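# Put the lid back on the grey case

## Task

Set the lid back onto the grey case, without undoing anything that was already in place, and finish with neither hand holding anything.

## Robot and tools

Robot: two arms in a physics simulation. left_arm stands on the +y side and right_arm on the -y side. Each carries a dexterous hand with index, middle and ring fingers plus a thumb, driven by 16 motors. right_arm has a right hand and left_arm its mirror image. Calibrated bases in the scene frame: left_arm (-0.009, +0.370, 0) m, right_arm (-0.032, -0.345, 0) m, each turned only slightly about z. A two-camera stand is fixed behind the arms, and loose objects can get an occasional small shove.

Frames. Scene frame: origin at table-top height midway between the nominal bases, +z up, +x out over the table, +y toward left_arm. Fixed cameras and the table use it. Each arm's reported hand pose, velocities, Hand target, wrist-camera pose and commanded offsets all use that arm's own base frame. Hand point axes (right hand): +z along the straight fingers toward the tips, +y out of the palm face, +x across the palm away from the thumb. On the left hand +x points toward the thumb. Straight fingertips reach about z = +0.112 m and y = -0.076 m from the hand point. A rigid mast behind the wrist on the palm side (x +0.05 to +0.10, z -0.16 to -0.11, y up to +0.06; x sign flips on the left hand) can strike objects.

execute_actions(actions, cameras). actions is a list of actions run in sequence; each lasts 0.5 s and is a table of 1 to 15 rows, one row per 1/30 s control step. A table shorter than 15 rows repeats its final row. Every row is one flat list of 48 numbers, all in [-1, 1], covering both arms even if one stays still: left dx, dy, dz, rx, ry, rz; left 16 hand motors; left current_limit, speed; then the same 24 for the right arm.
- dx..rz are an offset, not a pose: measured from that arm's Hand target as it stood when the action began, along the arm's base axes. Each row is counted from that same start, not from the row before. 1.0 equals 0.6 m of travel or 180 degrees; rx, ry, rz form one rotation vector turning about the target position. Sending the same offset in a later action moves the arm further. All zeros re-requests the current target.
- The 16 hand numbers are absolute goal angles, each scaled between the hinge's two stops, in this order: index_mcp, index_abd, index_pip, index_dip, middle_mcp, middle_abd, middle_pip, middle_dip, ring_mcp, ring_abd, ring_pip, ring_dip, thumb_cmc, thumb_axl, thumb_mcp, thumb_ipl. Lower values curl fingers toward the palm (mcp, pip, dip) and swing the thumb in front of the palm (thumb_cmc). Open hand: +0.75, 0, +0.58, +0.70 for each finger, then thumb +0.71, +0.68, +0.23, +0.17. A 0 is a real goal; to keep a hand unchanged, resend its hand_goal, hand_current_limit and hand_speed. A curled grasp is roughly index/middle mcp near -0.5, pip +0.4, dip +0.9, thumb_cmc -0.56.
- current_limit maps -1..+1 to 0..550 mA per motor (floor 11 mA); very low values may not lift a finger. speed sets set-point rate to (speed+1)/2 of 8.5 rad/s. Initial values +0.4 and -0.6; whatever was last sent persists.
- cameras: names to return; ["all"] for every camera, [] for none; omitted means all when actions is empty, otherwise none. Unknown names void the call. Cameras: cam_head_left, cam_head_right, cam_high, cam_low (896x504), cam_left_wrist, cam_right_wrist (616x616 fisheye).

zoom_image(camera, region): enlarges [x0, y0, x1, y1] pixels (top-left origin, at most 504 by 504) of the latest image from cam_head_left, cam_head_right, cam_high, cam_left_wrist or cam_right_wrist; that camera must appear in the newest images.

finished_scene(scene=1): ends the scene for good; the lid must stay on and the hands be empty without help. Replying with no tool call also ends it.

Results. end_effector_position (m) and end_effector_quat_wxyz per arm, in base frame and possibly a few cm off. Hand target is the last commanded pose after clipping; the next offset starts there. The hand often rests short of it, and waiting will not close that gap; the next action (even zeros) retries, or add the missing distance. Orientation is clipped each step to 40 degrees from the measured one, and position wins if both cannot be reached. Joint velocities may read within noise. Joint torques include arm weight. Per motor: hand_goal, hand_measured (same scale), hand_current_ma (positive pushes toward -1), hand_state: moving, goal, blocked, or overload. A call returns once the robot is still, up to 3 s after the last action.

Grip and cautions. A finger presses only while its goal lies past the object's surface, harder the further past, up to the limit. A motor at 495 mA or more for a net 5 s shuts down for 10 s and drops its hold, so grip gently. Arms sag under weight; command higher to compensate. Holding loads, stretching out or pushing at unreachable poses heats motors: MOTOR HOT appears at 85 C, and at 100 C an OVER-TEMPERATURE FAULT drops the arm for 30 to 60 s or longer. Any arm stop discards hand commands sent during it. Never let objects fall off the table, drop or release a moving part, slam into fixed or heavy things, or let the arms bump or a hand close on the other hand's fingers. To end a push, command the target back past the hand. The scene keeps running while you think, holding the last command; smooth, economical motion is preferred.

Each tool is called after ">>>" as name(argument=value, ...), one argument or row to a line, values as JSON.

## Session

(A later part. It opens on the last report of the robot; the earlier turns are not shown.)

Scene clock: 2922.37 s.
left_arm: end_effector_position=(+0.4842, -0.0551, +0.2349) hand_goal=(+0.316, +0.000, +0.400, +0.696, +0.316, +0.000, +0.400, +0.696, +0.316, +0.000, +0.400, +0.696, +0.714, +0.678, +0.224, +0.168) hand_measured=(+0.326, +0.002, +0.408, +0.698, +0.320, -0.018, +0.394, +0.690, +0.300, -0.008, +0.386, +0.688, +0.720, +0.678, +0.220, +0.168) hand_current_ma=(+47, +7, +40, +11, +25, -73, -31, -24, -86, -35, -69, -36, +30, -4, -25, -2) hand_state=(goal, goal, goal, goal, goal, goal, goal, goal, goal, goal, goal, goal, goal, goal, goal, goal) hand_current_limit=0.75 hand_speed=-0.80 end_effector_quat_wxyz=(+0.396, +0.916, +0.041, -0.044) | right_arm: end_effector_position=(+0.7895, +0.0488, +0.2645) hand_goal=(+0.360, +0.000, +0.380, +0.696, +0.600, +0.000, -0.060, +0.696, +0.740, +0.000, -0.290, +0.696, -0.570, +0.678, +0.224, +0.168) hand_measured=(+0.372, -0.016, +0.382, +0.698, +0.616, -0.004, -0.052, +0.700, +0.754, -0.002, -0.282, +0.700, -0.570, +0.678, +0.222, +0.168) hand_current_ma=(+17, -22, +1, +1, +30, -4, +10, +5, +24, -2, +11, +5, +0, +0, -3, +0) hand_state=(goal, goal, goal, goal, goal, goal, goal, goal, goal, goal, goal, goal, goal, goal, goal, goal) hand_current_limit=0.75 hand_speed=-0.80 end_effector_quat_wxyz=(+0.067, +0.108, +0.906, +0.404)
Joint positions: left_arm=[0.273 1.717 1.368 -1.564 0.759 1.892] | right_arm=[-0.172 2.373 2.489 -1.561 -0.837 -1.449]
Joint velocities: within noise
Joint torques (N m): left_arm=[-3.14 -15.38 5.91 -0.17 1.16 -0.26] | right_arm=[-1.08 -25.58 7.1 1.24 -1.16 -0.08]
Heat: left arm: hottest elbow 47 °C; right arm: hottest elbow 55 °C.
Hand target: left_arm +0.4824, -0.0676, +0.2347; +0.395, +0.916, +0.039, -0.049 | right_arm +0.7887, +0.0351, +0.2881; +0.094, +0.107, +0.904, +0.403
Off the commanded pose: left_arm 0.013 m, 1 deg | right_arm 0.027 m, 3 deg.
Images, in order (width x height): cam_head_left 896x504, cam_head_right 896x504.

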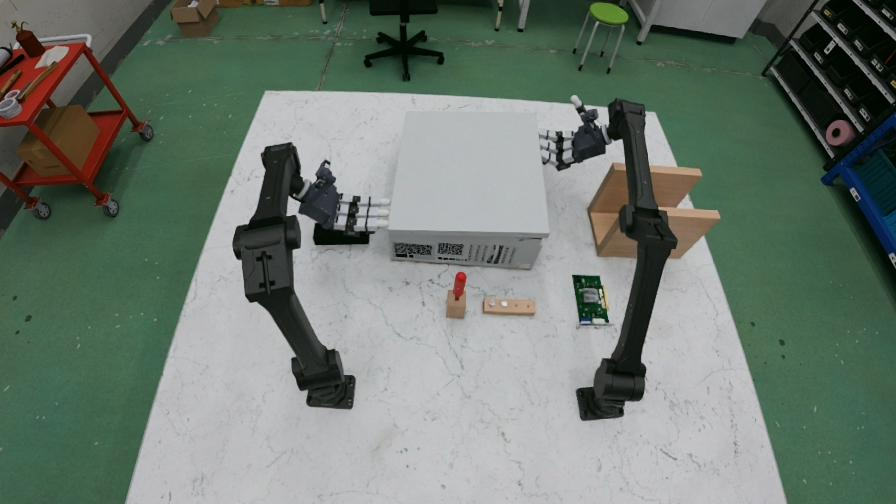

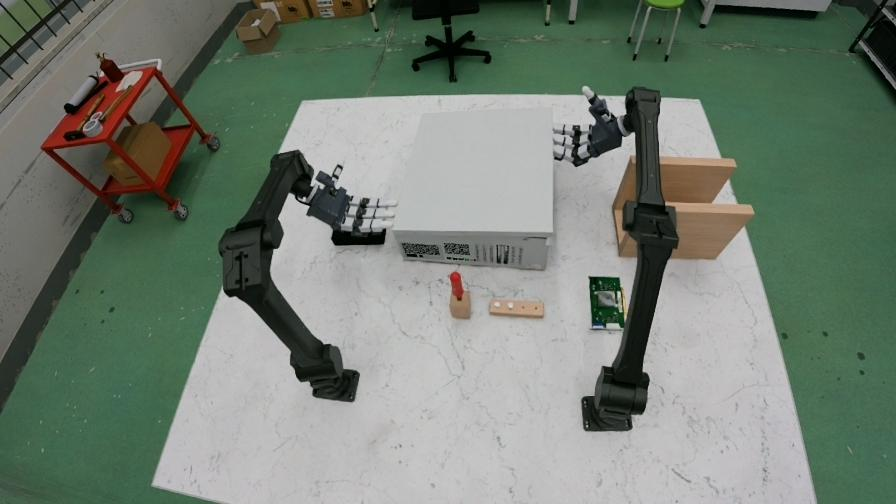

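>>> execute_actions(
  actions=[],
  cameras=["cam_right_wrist", "cam_low", "cam_high"],
)

>>> zoom_image(
  camera="cam_right_wrist",
  region=[230, 150, 410, 260],
)

>>> zoom_image(
  camera="cam_low",
  region=[400, 130, 490, 190],
)

Scene clock: 2942.70 s.
left_arm: end_effector_position=(+0.4842, -0.0551, +0.2349) hand_goal=(+0.316, +0.000, +0.400, +0.696, +0.316, +0.000, +0.400, +0.696, +0.316, +0.000, +0.400, +0.696, +0.714, +0.678, +0.224, +0.168) hand_measured=(+0.326, +0.002, +0.408, +0.698, +0.320, -0.018, +0.394, +0.690, +0.300, -0.008, +0.386, +0.688, +0.720, +0.678, +0.220, +0.168) hand_current_ma=(+47, +7, +40, +11, +25, -73, -31, -24, -86, -35, -69, -36, +30, -4, -25, -2) hand_state=(goal, goal, goal, goal, goal, goal, goal, goal, goal, goal, goal, goal, goal, goal, goal, goal) hand_current_limit=0.75 hand_speed=-0.80 end_effector_quat_wxyz=(+0.396, +0.916, +0.041, -0.044) | right_arm: end_effector_position=(+0.7895, +0.0488, +0.2645) hand_goal=(+0.360, +0.000, +0.380, +0.696, +0.600, +0.000, -0.060, +0.696, +0.740, +0.000, -0.290, +0.696, -0.570, +0.678, +0.224, +0.168) hand_measured=(+0.372, -0.016, +0.382, +0.698, +0.616, -0.004, -0.052, +0.700, +0.754, -0.002, -0.282, +0.700, -0.570, +0.678, +0.222, +0.168) hand_current_ma=(+17, -22, +1, +1, +30, -4, +10, +5, +24, -2, +11, +5, +0, +0, -3, +0) hand_state=(goal, goal, goal, goal, goal, goal, goal, goal, goal, goal, goal, goal, goal, goal, goal, goal) hand_current_limit=0.75 hand_speed=-0.80 end_effector_quat_wxyz=(+0.067, +0.108, +0.906, +0.404)
Joint positions: left_arm=[0.273 1.717 1.368 -1.564 0.759 1.892] | right_arm=[-0.172 2.373 2.489 -1.561 -0.837 -1.449]
Joint velocities: within noise
Joint torques (N m): left_arm=[-3.02 -15.27 5.89 -0.16 1.16 -0.25] | right_arm=[-1.08 -25.23 7.15 1.32 -1.16 -0.09]
Heat: left arm: hottest elbow 47 °C; right arm: hottest elbow 53 °C.
Hand target: left_arm +0.4824, -0.0676, +0.2347; +0.395, +0.916, +0.039, -0.049 | right_arm +0.7887, +0.0351, +0.2881; +0.094, +0.107, +0.904, +0.403
Off the commanded pose: left_arm 0.013 m, 1 deg | right_arm 0.027 m, 3 deg.
camera_calibration:
cam_right_wrist: T_world_to_cam=[[0.824886, 0.190442, 0.532255, -0.773282], [0.142435, -0.981187, 0.130327, -0.153086], [0.547061, -0.0316937, -0.836492, -0.0813181], [0, 0, 0, 1]] pos_world=[0.70416, -0.00551782, 0.363512]
Images, in order (width x height): cam_high 896x504, cam_low 896x504, cam_right_wrist 616x616.

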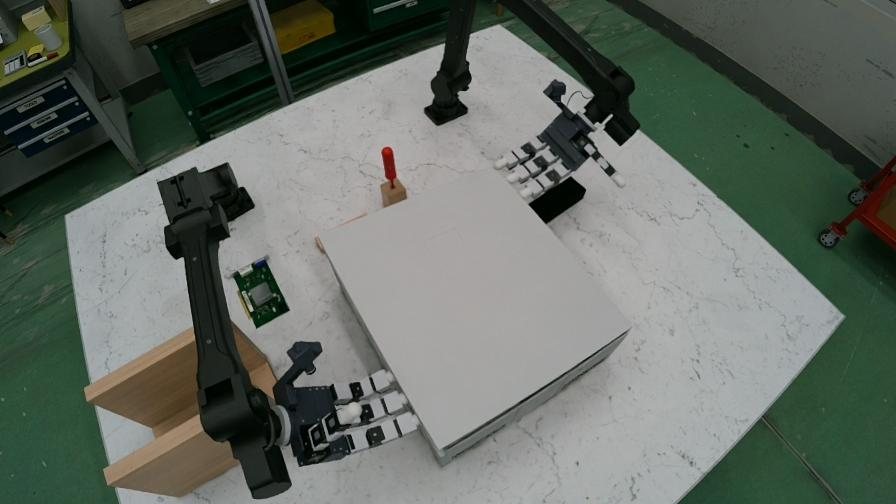

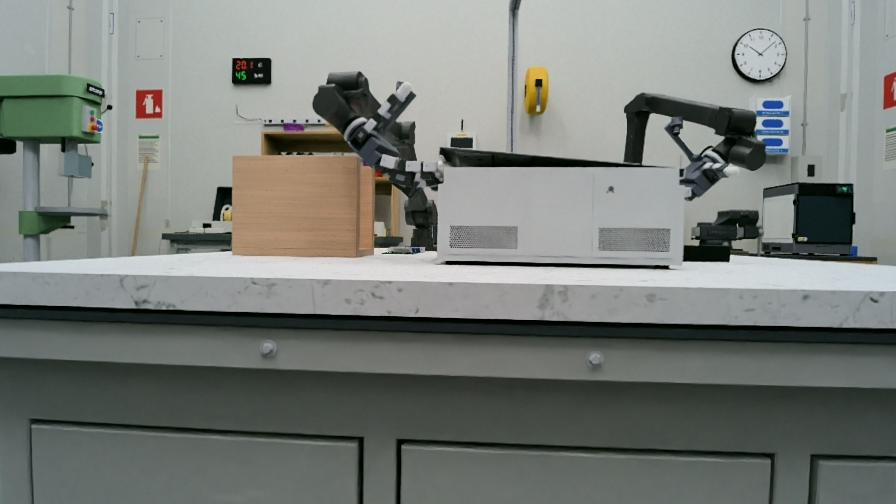

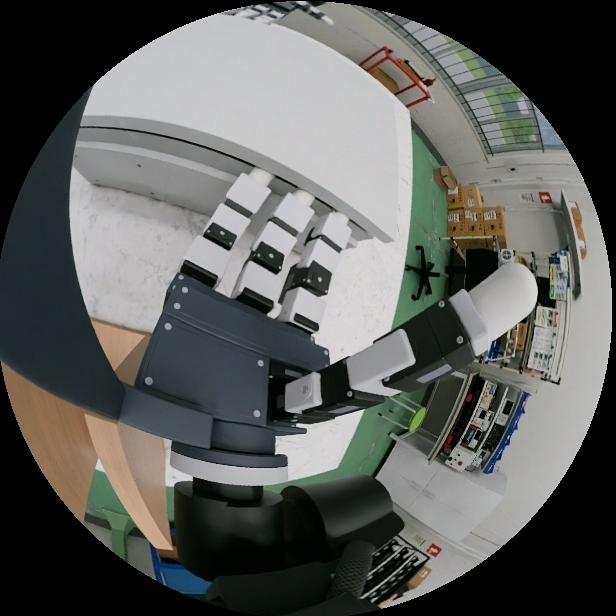

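Scaled by 2.800 from the camera's 616x616 image, which has a finer 880x880 frame.

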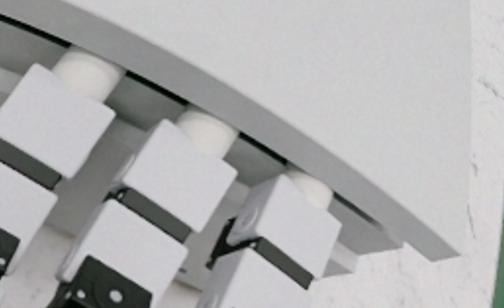

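Scaled by 5.600.

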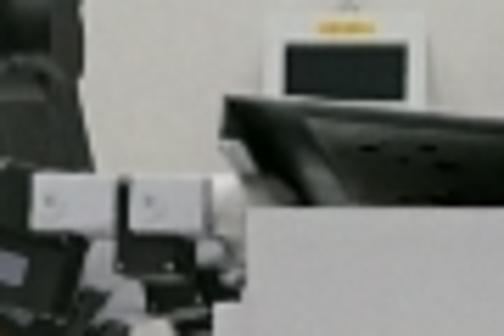

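>>> execute_actions(
  actions=[],
  cameras=["cam_head_left", "cam_head_right", "cam_right_wrist"],
)

>>> zoom_image(
  camera="cam_head_left",
  region=[500, 205, 580, 275],
)

>>> zoom_image(
  camera="cam_head_right",
  region=[500, 205, 580, 275],
)

>>> zoom_image(
  camera="cam_head_left",
  region=[380, 205, 460, 275],
)

>>> zoom_image(
  camera="cam_right_wrist",
  region=[70, 100, 270, 200],
)

Scene clock: 2951.80 s.
left_arm: end_effector_position=(+0.4842, -0.0551, +0.2349) hand_goal=(+0.316, +0.000, +0.400, +0.696, +0.316, +0.000, +0.400, +0.696, +0.316, +0.000, +0.400, +0.696, +0.714, +0.678, +0.224, +0.168) hand_measured=(+0.326, +0.002, +0.408, +0.698, +0.320, -0.018, +0.394, +0.690, +0.300, -0.008, +0.386, +0.688, +0.720, +0.678, +0.220, +0.168) hand_current_ma=(+47, +7, +40, +11, +25, -73, -31, -24, -86, -35, -69, -36, +30, -4, -25, -2) hand_state=(goal, goal, goal, goal, goal, goal, goal, goal, goal, goal, goal, goal, goal, goal, goal, goal) hand_current_limit=0.75 hand_speed=-0.80 end_effector_quat_wxyz=(+0.396, +0.916, +0.041, -0.044) | right_arm: end_effector_position=(+0.7895, +0.0488, +0.2645) hand_goal=(+0.360, +0.000, +0.380, +0.696, +0.600, +0.000, -0.060, +0.696, +0.740, +0.000, -0.290, +0.696, -0.570, +0.678, +0.224, +0.168) hand_measured=(+0.372, -0.016, +0.382, +0.698, +0.616, -0.004, -0.052, +0.700, +0.754, -0.002, -0.282, +0.700, -0.570, +0.678, +0.222, +0.168) hand_current_ma=(+17, -22, +1, +1, +30, -4, +10, +5, +24, -2, +11, +5, +0, +0, -3, +0) hand_state=(goal, goal, goal, goal, goal, goal, goal, goal, goal, goal, goal, goal, goal, goal, goal, goal) hand_current_limit=0.75 hand_speed=-0.80 end_effector_quat_wxyz=(+0.067, +0.108, +0.906, +0.404)
Joint positions: left_arm=[0.273 1.717 1.368 -1.564 0.759 1.892] | right_arm=[-0.172 2.373 2.489 -1.561 -0.837 -1.449]
Joint velocities: within noise
Joint torques (N m): left_arm=[-3.14 -15.33 5.9 -0.16 1.15 -0.25] | right_arm=[-1.49 -25.23 7.12 1.36 -1.17 -0.08]
Heat: left arm: hottest elbow 47 °C; right arm: hottest elbow 52 °C.
Hand target: left_arm +0.4824, -0.0676, +0.2347; +0.395, +0.916, +0.039, -0.049 | right_arm +0.7887, +0.0351, +0.2881; +0.094, +0.107, +0.904, +0.403
Off the commanded pose: left_arm 0.013 m, 1 deg | right_arm 0.027 m, 3 deg.
camera_calibration:
cam_right_wrist: T_world_to_cam=[[0.824886, 0.190442, 0.532255, -0.773282], [0.142435, -0.981187, 0.130327, -0.153086], [0.547061, -0.0316937, -0.836492, -0.0813181], [0, 0, 0, 1]] pos_world=[0.70416, -0.00551782, 0.363512]
Images, in order (width x height): cam_head_left 896x504, cam_head_right 896x504, cam_right_wrist 616x616.

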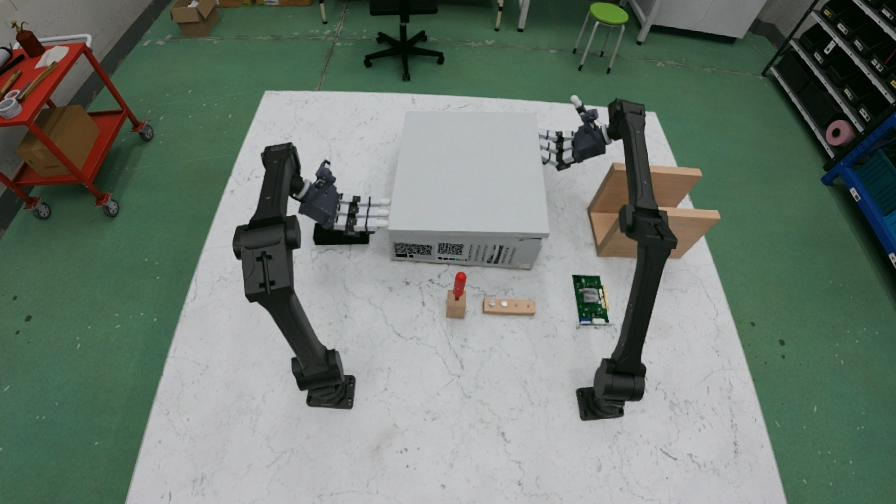

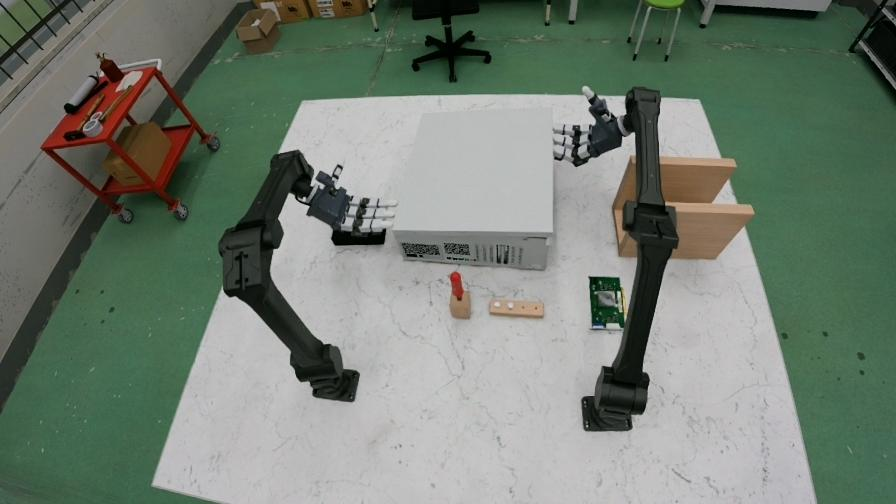

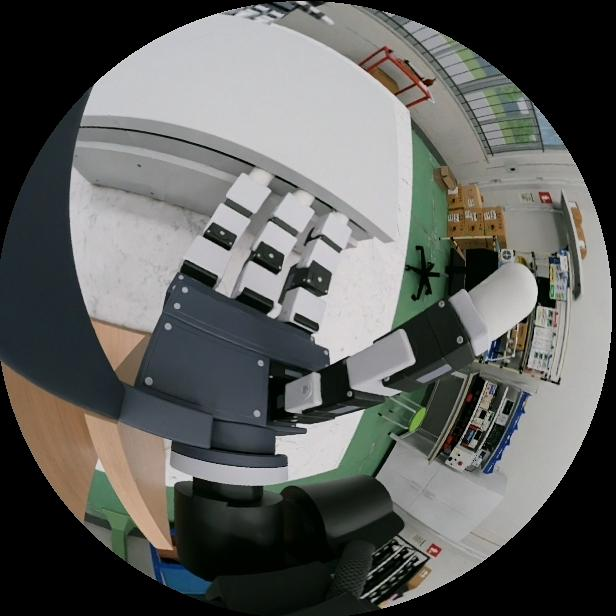

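Scaled by 6.300.

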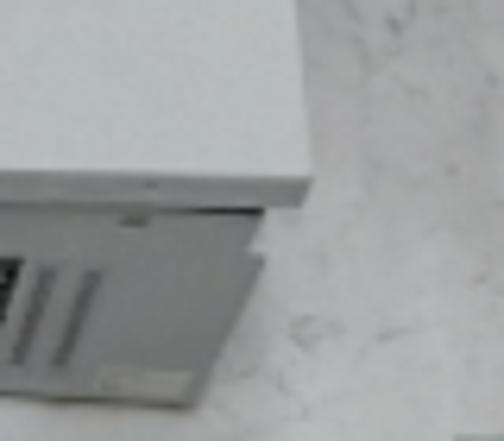

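Scaled by 6.300.

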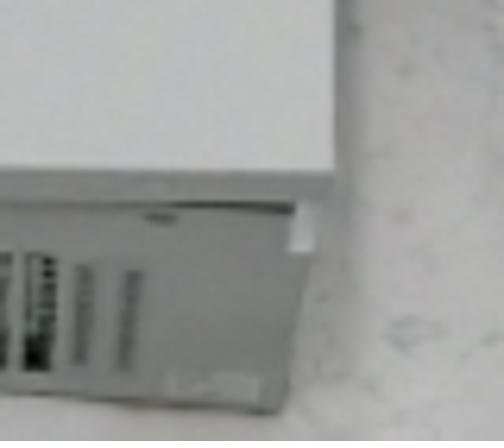

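Scaled by 6.300.

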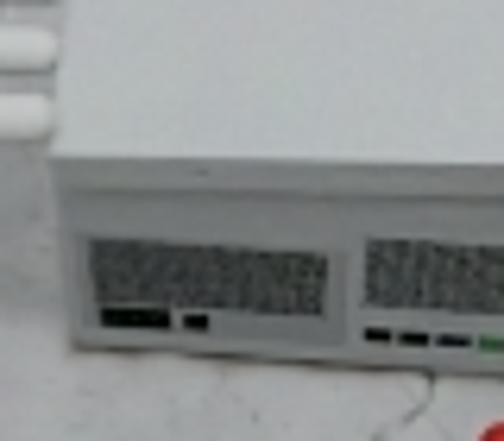

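Scaled by 2.520 from the camera's 616x616 image, which has a finer 880x880 frame.

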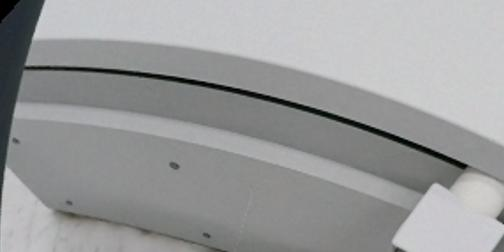

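>>> execute_actions(
  actions=[
    [[0,0,0,0,0,0, 0.315,0,0.4,0.6957, 0.315,0,0.4,0.6957, 0.315,0,0.4,0.6957, 0.714,0.678,0.2247,0.1676, 0.75,-0.8, 0,0,-0.012,0,0,0, 0.36,0,0.38,0.6957, 0.60,0,-0.06,0.6957, 0.74,0,-0.29,0.6957, -0.571,0.678,0.2247,0.1676, 0.75,-0.8]],
  ],
  cameras=["cam_right_wrist", "cam_low"],
)

>>> zoom_image(
  camera="cam_low",
  region=[400, 130, 490, 190],
)

>>> zoom_image(
  camera="cam_right_wrist",
  region=[230, 150, 410, 260],
)

Scene clock: 2991.67 s.
left_arm: end_effector_position=(+0.4842, -0.0551, +0.2349) hand_goal=(+0.316, +0.000, +0.400, +0.696, +0.316, +0.000, +0.400, +0.696, +0.316, +0.000, +0.400, +0.696, +0.714, +0.678, +0.224, +0.168) hand_measured=(+0.326, +0.002, +0.408, +0.698, +0.320, -0.018, +0.394, +0.690, +0.300, -0.008, +0.386, +0.688, +0.720, +0.678, +0.220, +0.168) hand_current_ma=(+47, +7, +40, +11, +24, -73, -31, -24, -86, -35, -69, -36, +30, -4, -25, -2) hand_state=(goal, goal, goal, goal, goal, goal, goal, goal, goal, goal, goal, goal, goal, goal, goal, goal) hand_current_limit=0.75 hand_speed=-0.80 end_effector_quat_wxyz=(+0.396, +0.916, +0.041, -0.044) | right_arm: end_effector_position=(+0.7889, +0.0485, +0.2627) hand_goal=(+0.360, +0.000, +0.380, +0.696, +0.600, +0.000, -0.060, +0.696, +0.740, +0.000, -0.290, +0.696, -0.570, +0.678, +0.224, +0.168) hand_measured=(+0.366, -0.016, +0.380, +0.696, +0.610, -0.004, -0.056, +0.698, +0.746, -0.002, -0.286, +0.698, -0.570, +0.678, +0.222, +0.168) hand_current_ma=(+7, -22, +0, +0, +16, -4, +4, +2, +8, -2, +3, +2, +0, +0, -3, +0) hand_state=(goal, goal, goal, goal, goal, goal, goal, goal, goal, goal, goal, goal, goal, goal, goal, goal) hand_current_limit=0.75 hand_speed=-0.80 end_effector_quat_wxyz=(+0.071, +0.107, +0.905, +0.405)
Joint positions: left_arm=[0.273 1.717 1.368 -1.564 0.759 1.892] | right_arm=[-0.173 2.363 2.464 -1.539 -0.84 -1.449]
Joint torques (N m): left_arm=[-3.14 -15.27 5.9 -0.16 1.16 -0.26] | right_arm=[-1.14 -25.05 7.08 1.4 -1.01 -0.07]
Heat: left arm: hottest elbow 46 °C; right arm: hottest shoulder 51 °C.
Hand target: left_arm +0.4824, -0.0675, +0.2347; +0.395, +0.916, +0.039, -0.049 | right_arm +0.7887, +0.0351, +0.2808; +0.094, +0.108, +0.904, +0.403
Off the commanded pose: left_arm 0.013 m, 1 deg | right_arm 0.023 m, 3 deg.
camera_calibration:
cam_right_wrist: T_world_to_cam=[[0.82082, 0.18919, 0.538944, -0.770281], [0.141076, -0.98147, 0.129673, -0.151861], [0.55349, -0.0304059, -0.8323, -0.0888314], [0, 0, 0, 1]] pos_world=[0.702854, -0.00601848, 0.360896]
Images, in order (width x height): cam_low 896x504, cam_right_wrist 616x616.

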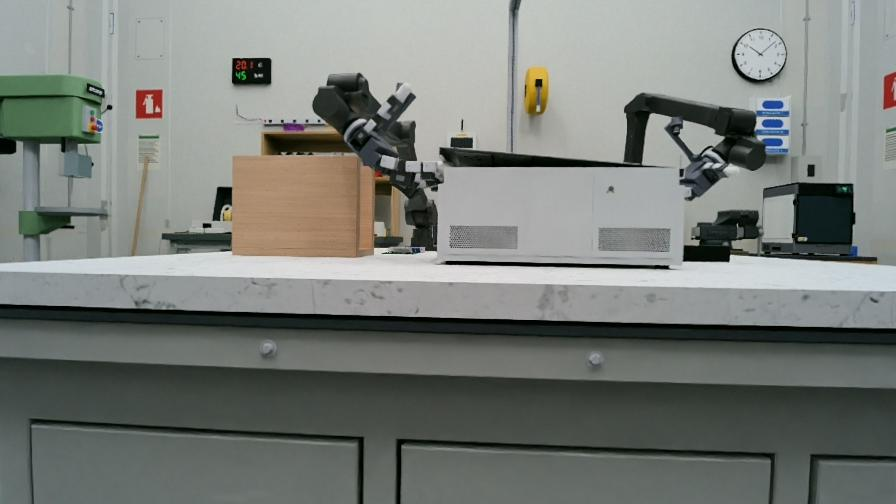

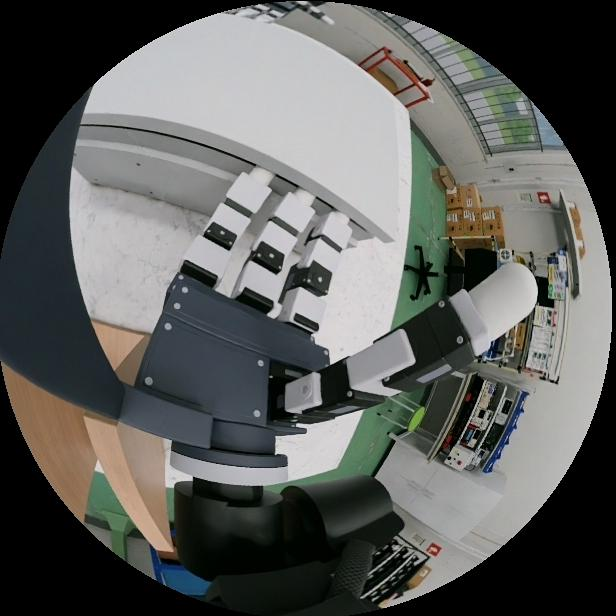

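Scaled by 5.600.

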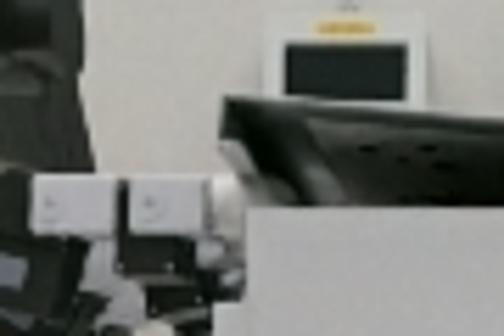

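Scaled by 2.800 from the camera's 616x616 image, which has a finer 880x880 frame.

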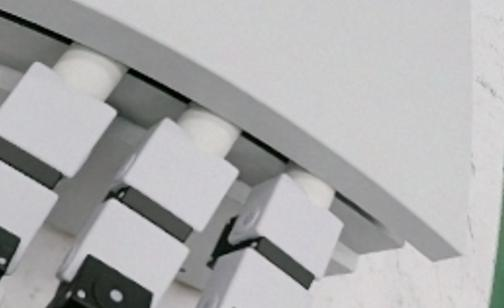

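>>> zoom_image(
  camera="cam_low",
  region=[430, 130, 570, 190],
)

>>> zoom_image(
  camera="cam_low",
  region=[560, 130, 720, 200],
)

Scaled by 3.600.

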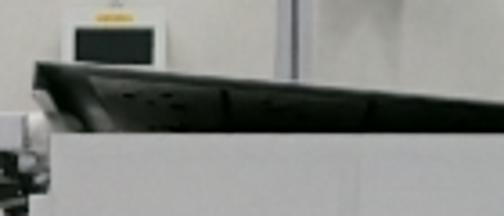

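Scaled by 3.150.

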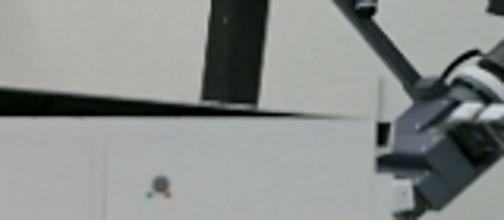

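>>> execute_actions(
  actions=[
    [[0,0,0,0,0,0, 0.315,0,0.4,0.6957, 0.315,0,0.4,0.6957, 0.315,0,0.4,0.6957, 0.714,0.678,0.2247,0.1676, 0.75,-0.8, 0,0,0,0,0,0, 0.25,0,0.38,0.6957, 0.49,0,-0.06,0.6957, 0.63,0,-0.29,0.6957, -0.571,0.678,0.2247,0.1676, 0.75,-0.8]],
  ],
  cameras=["cam_right_wrist", "cam_low", "cam_high"],
)

>>> zoom_image(
  camera="cam_low",
  region=[400, 130, 490, 190],
)

>>> zoom_image(
  camera="cam_right_wrist",
  region=[230, 150, 410, 260],
)

Scene clock: 3058.33 s.
left_arm: end_effector_position=(+0.4842, -0.0551, +0.2349) hand_goal=(+0.316, +0.000, +0.400, +0.696, +0.316, +0.000, +0.400, +0.696, +0.316, +0.000, +0.400, +0.696, +0.714, +0.678, +0.224, +0.168) hand_measured=(+0.326, +0.002, +0.408, +0.698, +0.320, -0.018, +0.394, +0.690, +0.300, -0.008, +0.386, +0.688, +0.720, +0.678, +0.220, +0.168) hand_current_ma=(+47, +7, +40, +11, +24, -72, -31, -24, -86, -34, -69, -36, +30, -4, -25, -2) hand_state=(goal, goal, goal, goal, goal, goal, goal, goal, goal, goal, goal, goal, goal, goal, goal, goal) hand_current_limit=0.75 hand_speed=-0.80 end_effector_quat_wxyz=(+0.396, +0.916, +0.041, -0.044) | right_arm: end_effector_position=(+0.7887, +0.0479, +0.2550) hand_goal=(+0.250, +0.000, +0.380, +0.696, +0.490, +0.000, -0.060, +0.696, +0.630, +0.000, -0.290, +0.696, -0.570, +0.678, +0.224, +0.168) hand_measured=(+0.298, -0.014, +0.388, +0.698, +0.540, -0.004, -0.048, +0.702, +0.676, -0.002, -0.280, +0.700, -0.570, +0.678, +0.222, +0.168) hand_current_ma=(+121, -17, +10, +2, +130, -3, +17, +5, +114, -1, +15, +4, +0, +0, -3, +0) hand_state=(blocked, goal, goal, goal, blocked, goal, goal, goal, blocked, goal, goal, goal, goal, goal, goal, goal) hand_current_limit=0.75 hand_speed=-0.80 end_effector_quat_wxyz=(+0.068, +0.109, +0.907, +0.400)
Joint positions: left_arm=[0.273 1.717 1.368 -1.564 0.759 1.892] | right_arm=[-0.173 2.363 2.45 -1.532 -0.829 -1.449]
Joint torques (N m): left_arm=[-3.08 -15.33 5.9 -0.18 1.15 -0.25] | right_arm=[-1.03 -24.88 7.65 0.99 -1.52 -0.07]
Heat: left arm: hottest elbow 46 °C; right arm: hottest shoulder 48 °C.
Hand target: left_arm +0.4824, -0.0675, +0.2346; +0.395, +0.916, +0.039, -0.049 | right_arm +0.7888, +0.0351, +0.2807; +0.094, +0.107, +0.904, +0.403
Off the commanded pose: left_arm 0.013 m, 1 deg | right_arm 0.029 m, 3 deg.
camera_calibration:
cam_right_wrist: T_world_to_cam=[[0.825949, 0.193304, 0.529567, -0.767614], [0.140888, -0.980345, 0.13811, -0.153456], [0.545856, -0.0394621, -0.836949, -0.0874427], [0, 0, 0, 1]] pos_world=[0.703361, -0.00550744, 0.354512]
Images, in order (width x height): cam_high 896x504, cam_low 896x504, cam_right_wrist 616x616.

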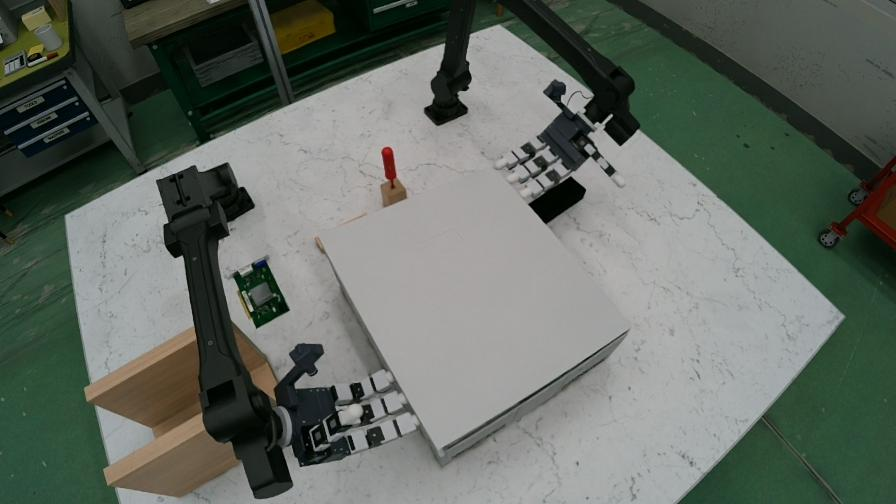

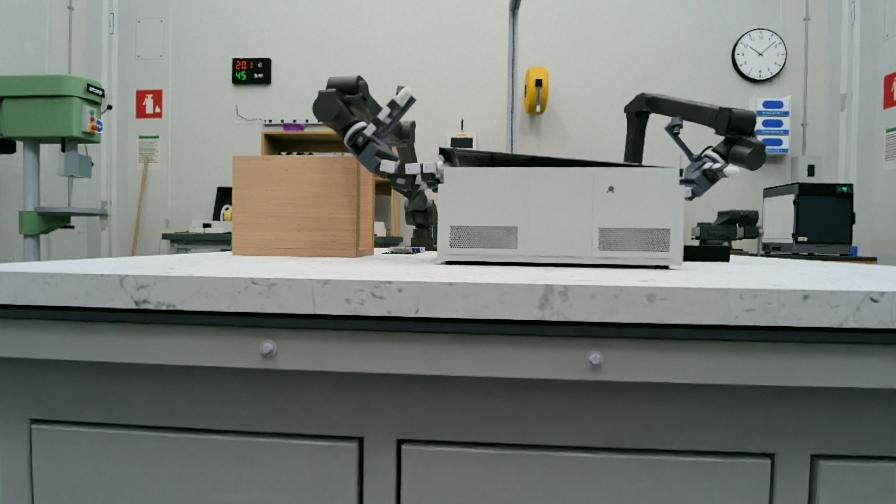

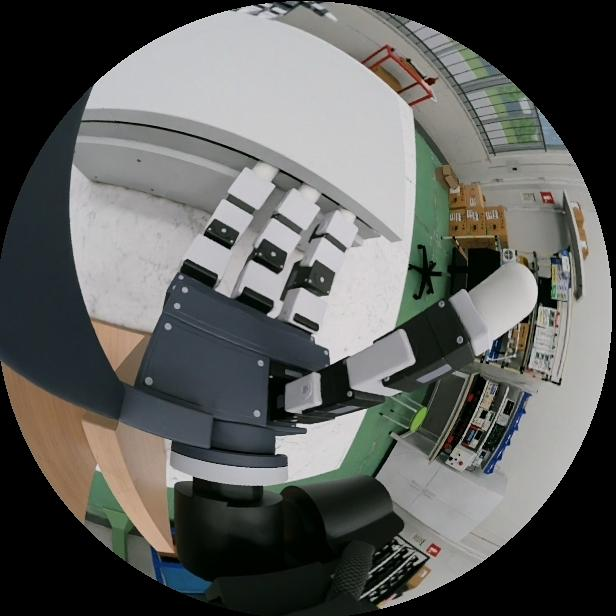

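Scaled by 5.600.

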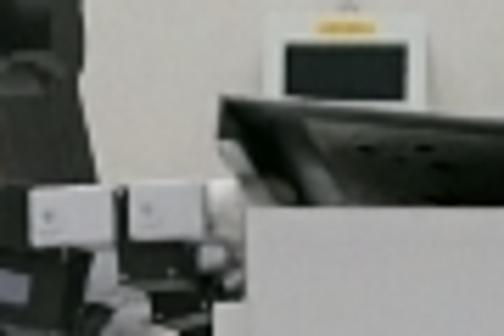

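Scaled by 2.800 from the camera's 616x616 image, which has a finer 880x880 frame.

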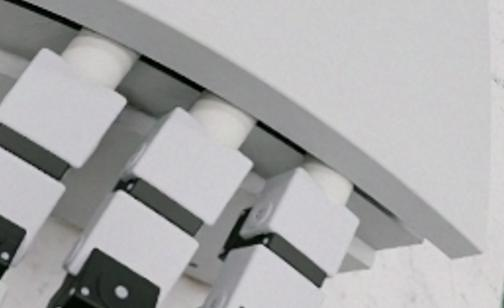

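>>> execute_actions(
  actions=[
    [[0,0,0,0,0,0, 0.315,0,0.4,0.6957, 0.315,0,0.4,0.6957, 0.315,0,0.4,0.6957, 0.714,0.678,0.2247,0.1676, 0.75,-0.8, 0,-0.012,0.01,0,0,0, 0.25,0,0.38,0.6957, 0.49,0,-0.06,0.6957, 0.63,0,-0.29,0.6957, -0.571,0.678,0.2247,0.1676, 0.75,-0.8]],
  ],
  cameras=["cam_right_wrist", "cam_low"],
)

>>> zoom_image(
  camera="cam_low",
  region=[400, 130, 490, 190],
)

>>> zoom_image(
  camera="cam_right_wrist",
  region=[230, 150, 410, 260],
)

Scene clock: 3068.07 s.
left_arm: end_effector_position=(+0.4842, -0.0551, +0.2349) hand_goal=(+0.316, +0.000, +0.400, +0.696, +0.316, +0.000, +0.400, +0.696, +0.316, +0.000, +0.400, +0.696, +0.714, +0.678, +0.224, +0.168) hand_measured=(+0.326, +0.002, +0.408, +0.698, +0.320, -0.018, +0.394, +0.690, +0.300, -0.008, +0.386, +0.688, +0.720, +0.678, +0.220, +0.168) hand_current_ma=(+47, +7, +40, +11, +24, -72, -31, -24, -86, -34, -69, -36, +30, -4, -25, -2) hand_state=(goal, goal, goal, goal, goal, goal, goal, goal, goal, goal, goal, goal, goal, goal, goal, goal) hand_current_limit=0.75 hand_speed=-0.80 end_effector_quat_wxyz=(+0.396, +0.916, +0.041, -0.044) | right_arm: end_effector_position=(+0.7885, +0.0476, +0.2550) hand_goal=(+0.250, +0.000, +0.380, +0.696, +0.490, +0.000, -0.060, +0.696, +0.630, +0.000, -0.290, +0.696, -0.570, +0.678, +0.224, +0.168) hand_measured=(+0.298, -0.012, +0.388, +0.698, +0.540, -0.002, -0.048, +0.702, +0.674, +0.002, -0.278, +0.700, -0.570, +0.678, +0.222, +0.168) hand_current_ma=(+121, -14, +10, +2, +130, -1, +17, +6, +113, +0, +15, +5, +0, +0, -3, +0) hand_state=(blocked, goal, goal, goal, blocked, goal, goal, goal, blocked, goal, goal, goal, goal, goal, goal, goal) hand_current_limit=0.75 hand_speed=-0.80 end_effector_quat_wxyz=(+0.067, +0.109, +0.907, +0.400)
Joint positions: left_arm=[0.273 1.717 1.368 -1.564 0.759 1.892] | right_arm=[-0.173 2.363 2.45 -1.533 -0.829 -1.45]
Joint torques (N m): left_arm=[-3.02 -15.38 5.9 -0.18 1.15 -0.26] | right_arm=[-1.61 -24 10.15 -0.16 -1.58 -0.16]
Heat: left arm: hottest elbow 46 °C; right arm: hottest shoulder 48 °C.
Hand target: left_arm +0.4824, -0.0675, +0.2346; +0.395, +0.916, +0.039, -0.049 | right_arm +0.7888, +0.0277, +0.2868; +0.094, +0.107, +0.904, +0.403
Off the commanded pose: left_arm 0.012 m, 1 deg | right_arm 0.037 m, 3 deg.
camera_calibration:
cam_right_wrist: T_world_to_cam=[[0.826262, 0.193395, 0.529046, -0.767509], [0.141107, -0.980331, 0.137984, -0.153846], [0.545325, -0.039359, -0.8373, -0.0869011], [0, 0, 0, 1]] pos_world=[0.703262, -0.00580776, 0.354514]
Images, in order (width x height): cam_low 896x504, cam_right_wrist 616x616.

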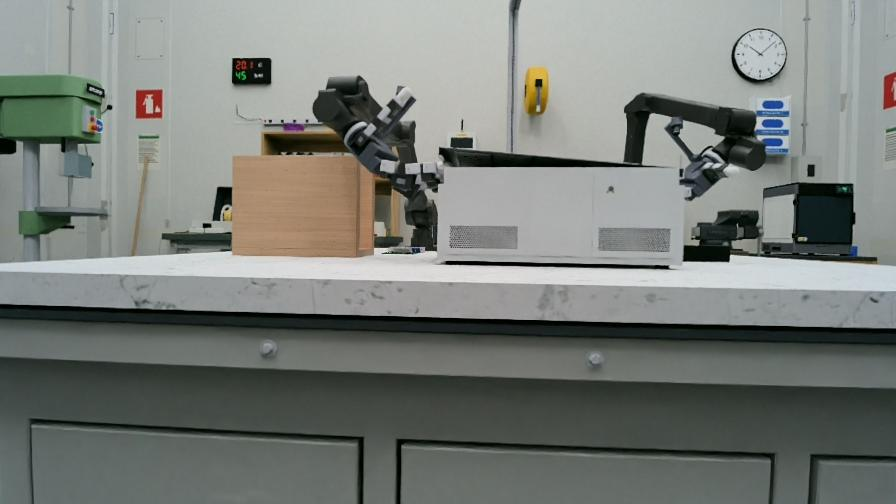

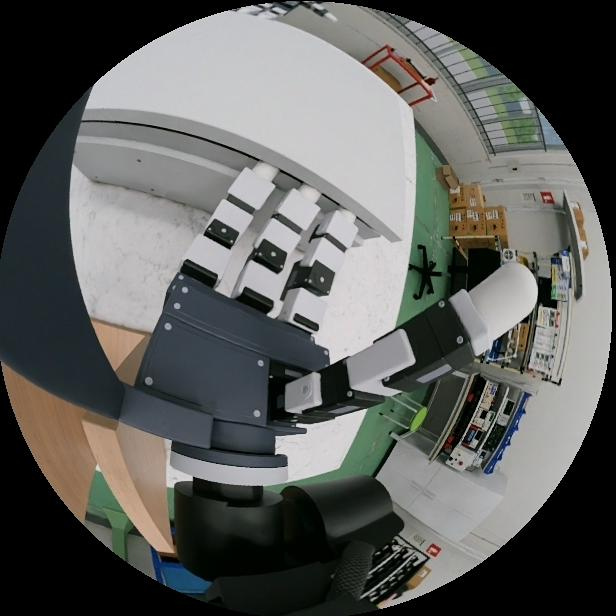

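Scaled by 5.600.

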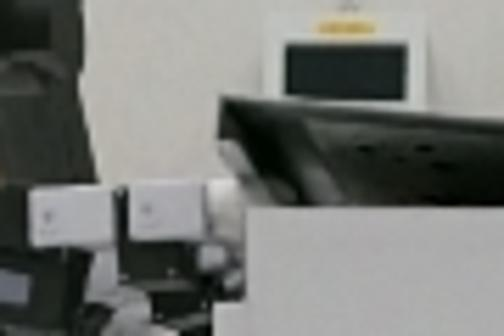

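Scaled by 2.800 from the camera's 616x616 image, which has a finer 880x880 frame.

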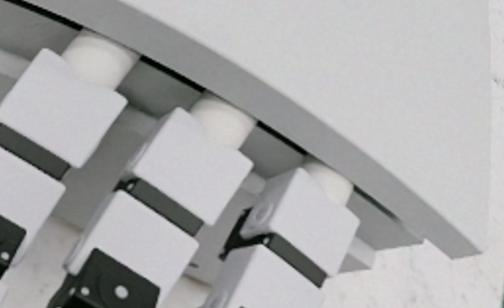

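>>> execute_actions(
  actions=[
    [[0,0,0,0,0,0, 0.315,0,0.4,0.6957, 0.315,0,0.4,0.6957, 0.315,0,0.4,0.6957, 0.714,0.678,0.2247,0.1676, 0.75,-0.8, 0,-0.010,0.004,0,0,0, 0.25,0,0.38,0.6957, 0.49,0,-0.06,0.6957, 0.63,0,-0.29,0.6957, -0.571,0.678,0.2247,0.1676, 0.75,-0.8]],
  ],
  cameras=[],
)

Scene clock: 3094.77 s.
left_arm: end_effector_position=(+0.4842, -0.0551, +0.2349) hand_goal=(+0.316, +0.000, +0.400, +0.696, +0.316, +0.000, +0.400, +0.696, +0.316, +0.000, +0.400, +0.696, +0.714, +0.678, +0.224, +0.168) hand_measured=(+0.326, +0.002, +0.408, +0.698, +0.320, -0.018, +0.394, +0.690, +0.300, -0.008, +0.386, +0.688, +0.720, +0.678, +0.220, +0.168) hand_current_ma=(+47, +7, +40, +11, +24, -72, -31, -24, -86, -34, -69, -36, +30, -4, -25, -2) hand_state=(goal, goal, goal, goal, goal, goal, goal, goal, goal, goal, goal, goal, goal, goal, goal, goal) hand_current_limit=0.75 hand_speed=-0.80 end_effector_quat_wxyz=(+0.396, +0.916, +0.041, -0.044) | right_arm: end_effector_position=(+0.7872, +0.0473, +0.2545) hand_goal=(+0.250, +0.000, +0.380, +0.696, +0.490, +0.000, -0.060, +0.696, +0.630, +0.000, -0.290, +0.696, -0.570, +0.678, +0.224, +0.168) hand_measured=(+0.292, +0.002, +0.388, +0.698, +0.538, +0.002, -0.048, +0.702, +0.674, +0.010, -0.276, +0.702, -0.570, +0.678, +0.222, +0.168) hand_current_ma=(+105, +1, +10, +2, +126, +1, +18, +6, +113, +11, +22, +6, +0, +0, -3, +0) hand_state=(blocked, goal, goal, goal, blocked, goal, goal, goal, blocked, goal, goal, goal, goal, goal, goal, goal) hand_current_limit=0.75 hand_speed=-0.80 end_effector_quat_wxyz=(+0.063, +0.111, +0.907, +0.401)
Joint positions: left_arm=[0.273 1.717 1.368 -1.564 0.759 1.892] | right_arm=[-0.174 2.363 2.45 -1.544 -0.829 -1.45]
Joint torques (N m): left_arm=[-3.08 -15.27 5.89 -0.16 1.15 -0.26] | right_arm=[-2.43 -23.53 11.54 -0.46 -1.6 -0.28]
Heat: left arm: hottest elbow 46 °C; right arm: hottest elbow 51 °C.
Hand target: left_arm +0.4824, -0.0675, +0.2346; +0.395, +0.916, +0.039, -0.049 | right_arm +0.7887, +0.0217, +0.2891; +0.094, +0.108, +0.904, +0.403
Off the commanded pose: left_arm 0.012 m, 1 deg | right_arm 0.043 m, 4 deg.
No camera images: "cameras" was empty.

>>> execute_actions(
  actions=[
    [[0,0,0,0,0,0, 0.315,0,0.4,0.6957, 0.315,0,0.4,0.6957, 0.315,0,0.4,0.6957, 0.714,0.678,0.2247,0.1676, 0.75,-0.8, 0.002,-0.010,0.004,0,0,0, 0.25,0,0.38,0.6957, 0.49,0,-0.06,0.6957, 0.63,0,-0.29,0.6957, -0.571,0.678,0.2247,0.1676, 0.75,-0.8]],
  ],
  cameras=["cam_low", "cam_right_wrist"],
)

Scene clock: 3101.90 s.
left_arm: end_effector_position=(+0.4842, -0.0551, +0.2349) hand_goal=(+0.316, +0.000, +0.400, +0.696, +0.316, +0.000, +0.400, +0.696, +0.316, +0.000, +0.400, +0.696, +0.714, +0.678, +0.224, +0.168) hand_measured=(+0.326, +0.002, +0.408, +0.698, +0.320, -0.018, +0.394, +0.690, +0.300, -0.008, +0.386, +0.688, +0.720, +0.678, +0.220, +0.168) hand_current_ma=(+47, +7, +40, +11, +24, -72, -31, -24, -86, -34, -69, -36, +30, -4, -25, -2) hand_state=(goal, goal, goal, goal, goal, goal, goal, goal, goal, goal, goal, goal, goal, goal, goal, goal) hand_current_limit=0.75 hand_speed=-0.80 end_effector_quat_wxyz=(+0.396, +0.916, +0.041, -0.044) | right_arm: end_effector_position=(+0.7861, +0.0458, +0.2542) hand_goal=(+0.250, +0.000, +0.380, +0.696, +0.490, +0.000, -0.060, +0.696, +0.630, +0.000, -0.290, +0.696, -0.570, +0.678, +0.224, +0.168) hand_measured=(+0.290, +0.006, +0.388, +0.698, +0.538, +0.002, -0.046, +0.704, +0.674, +0.010, -0.268, +0.706, -0.570, +0.678, +0.222, +0.168) hand_current_ma=(+94, +7, +10, +2, +126, +2, +23, +9, +113, +12, +39, +13, +0, +0, -3, +0) hand_state=(blocked, goal, goal, goal, blocked, goal, goal, goal, blocked, goal, blocked, goal, goal, goal, goal, goal) hand_current_limit=0.75 hand_speed=-0.80 end_effector_quat_wxyz=(+0.056, +0.115, +0.907, +0.401)
Joint positions: left_arm=[0.273 1.717 1.368 -1.564 0.759 1.892] | right_arm=[-0.176 2.369 2.461 -1.566 -0.83 -1.452]
Joint torques (N m): left_arm=[-3.14 -15.38 5.9 -0.16 1.16 -0.26] | right_arm=[-2.61 -22.83 12.64 -0.4 -1.58 -0.34]
Heat: left arm: hottest elbow 46 °C; right arm: hottest elbow 52 °C.
Hand target: left_arm +0.4824, -0.0675, +0.2346; +0.395, +0.916, +0.039, -0.049 | right_arm +0.7899, +0.0158, +0.2915; +0.094, +0.107, +0.904, +0.403
Off the commanded pose: left_arm 0.012 m, 1 deg | right_arm 0.048 m, 4 deg.
camera_calibration:
cam_right_wrist: T_world_to_cam=[[0.839236, 0.189699, 0.509606, -0.7699], [0.143275, -0.9812, 0.129299, -0.154596], [0.524553, -0.0354986, -0.850637, -0.0667344], [0, 0, 0, 1]] pos_world=[0.703283, -0.00800979, 0.355568]
Images, in order (width x height): cam_low 896x504, cam_right_wrist 616x616.

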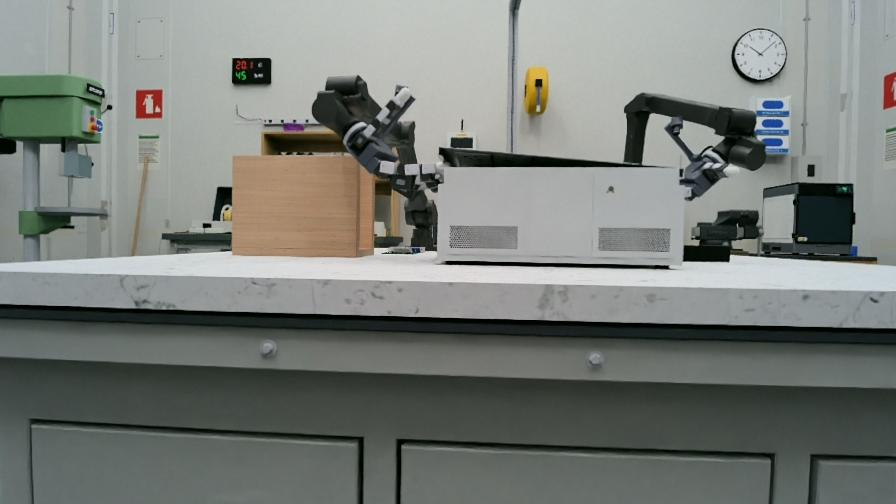

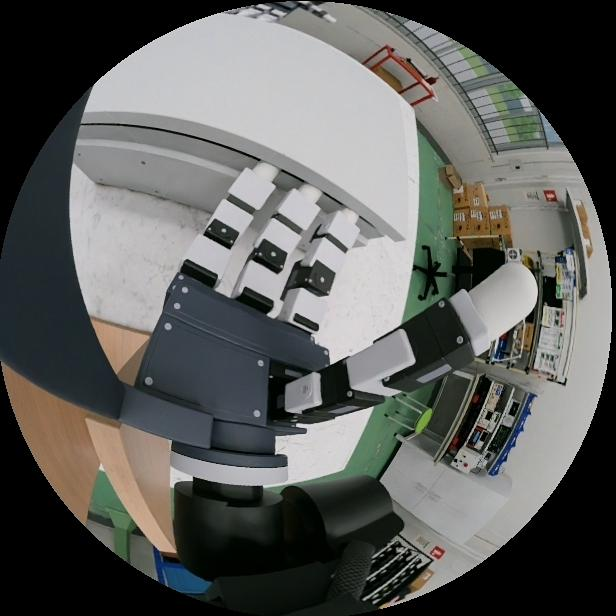

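>>> execute_actions(
  actions=[
    [[0,0,0,0,0,0, 0.315,0,0.4,0.6957, 0.315,0,0.4,0.6957, 0.315,0,0.4,0.6957, 0.714,0.678,0.2247,0.1676, 0.75,-0.8, 0.0,-0.012,0.006,0,0,0, 0.25,0,0.38,0.6957, 0.49,0,-0.06,0.6957, 0.63,0,-0.29,0.6957, -0.571,0.678,0.2247,0.1676, 0.75,-0.8]],
  ],
  cameras=["cam_low", "cam_right_wrist"],
)

Scene clock: 3113.00 s.
left_arm: end_effector_position=(+0.4842, -0.0557, +0.2351) hand_goal=(+0.316, +0.000, +0.400, +0.696, +0.316, +0.000, +0.400, +0.696, +0.316, +0.000, +0.400, +0.696, +0.714, +0.678, +0.224, +0.168) hand_measured=(+0.326, +0.002, +0.408, +0.698, +0.320, -0.018, +0.394, +0.690, +0.300, -0.008, +0.386, +0.688, +0.720, +0.678, +0.220, +0.168) hand_current_ma=(+47, +7, +40, +11, +20, -72, -31, -24, -87, -34, -70, -36, +30, -4, -25, -2) hand_state=(goal, goal, goal, goal, goal, goal, goal, goal, goal, goal, goal, goal, goal, goal, goal, goal) hand_current_limit=0.75 hand_speed=-0.80 end_effector_quat_wxyz=(+0.396, +0.916, +0.041, -0.044) | right_arm: end_effector_position=(+0.7848, +0.0351, +0.2419) hand_goal=(+0.250, +0.000, +0.380, +0.696, +0.490, +0.000, -0.060, +0.696, +0.630, +0.000, -0.290, +0.696, -0.570, +0.678, +0.224, +0.168) hand_measured=(+0.288, +0.004, +0.388, +0.698, +0.538, +0.004, -0.040, +0.708, +0.678, +0.004, -0.256, +0.712, -0.570, +0.678, +0.222, +0.168) hand_current_ma=(+90, +3, +10, +2, +126, +2, +36, +15, +123, +4, +72, +27, +0, +0, -3, +0) hand_state=(blocked, goal, goal, goal, blocked, goal, blocked, goal, blocked, goal, blocked, goal, goal, goal, goal, goal) hand_current_limit=0.75 hand_speed=-0.80 end_effector_quat_wxyz=(+0.045, +0.117, +0.908, +0.399)
Joint positions: left_arm=[0.272 1.717 1.368 -1.564 0.761 1.892] | right_arm=[-0.191 2.395 2.482 -1.603 -0.826 -1.48]
Joint torques (N m): left_arm=[-3.02 -15.33 5.9 -0.17 1.11 -0.25] | right_arm=[-2.08 -24.59 13.12 -0.29 -1.84 -0.25]
Heat: left arm: hottest elbow 46 °C; right arm: hottest elbow 54 °C.
Hand target: left_arm +0.4824, -0.0677, +0.2347; +0.395, +0.916, +0.039, -0.049 | right_arm +0.7899, +0.0087, +0.2951; +0.094, +0.107, +0.904, +0.403
Off the commanded pose: left_arm 0.012 m, 1 deg | right_arm 0.060 m, 6 deg.
camera_calibration:
cam_right_wrist: T_world_to_cam=[[0.849542, 0.193893, 0.490596, -0.76413], [0.150032, -0.980403, 0.127671, -0.168205], [0.505736, -0.0348568, -0.861984, -0.0593284], [0, 0, 0, 1]] pos_world=[0.704401, -0.0188167, 0.345214]
Images, in order (width x height): cam_low 896x504, cam_right_wrist 616x616.

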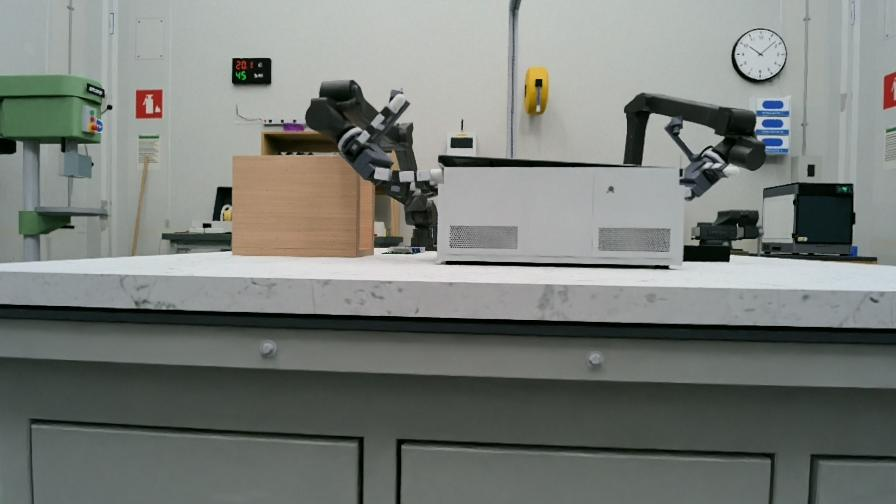

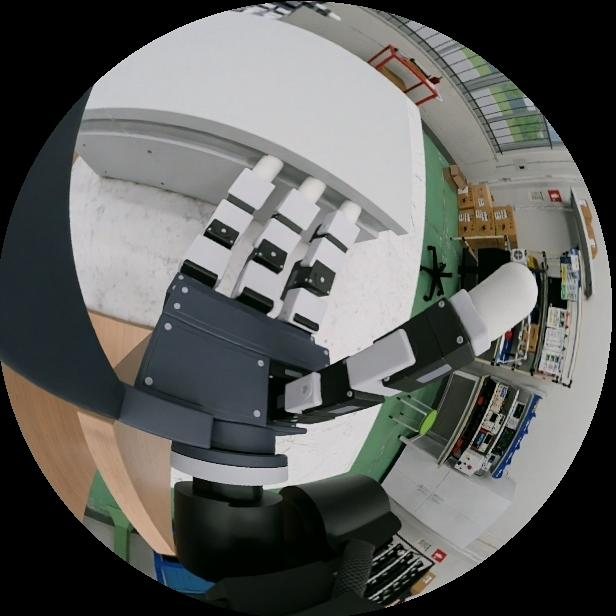

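>>> zoom_image(
  camera="cam_low",
  region=[400, 130, 490, 190],
)

>>> zoom_image(
  camera="cam_right_wrist",
  region=[70, 90, 420, 270],
)

Scaled by 5.600.

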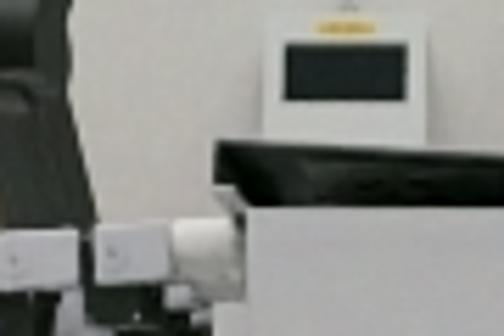

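Scaled by 1.440 from the camera's 616x616 image, which has a finer 880x880 frame.

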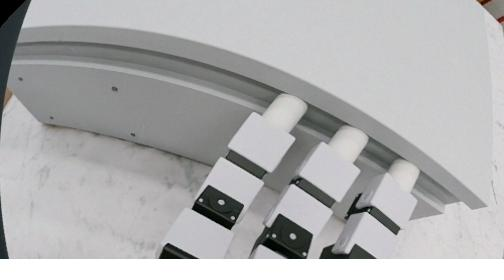

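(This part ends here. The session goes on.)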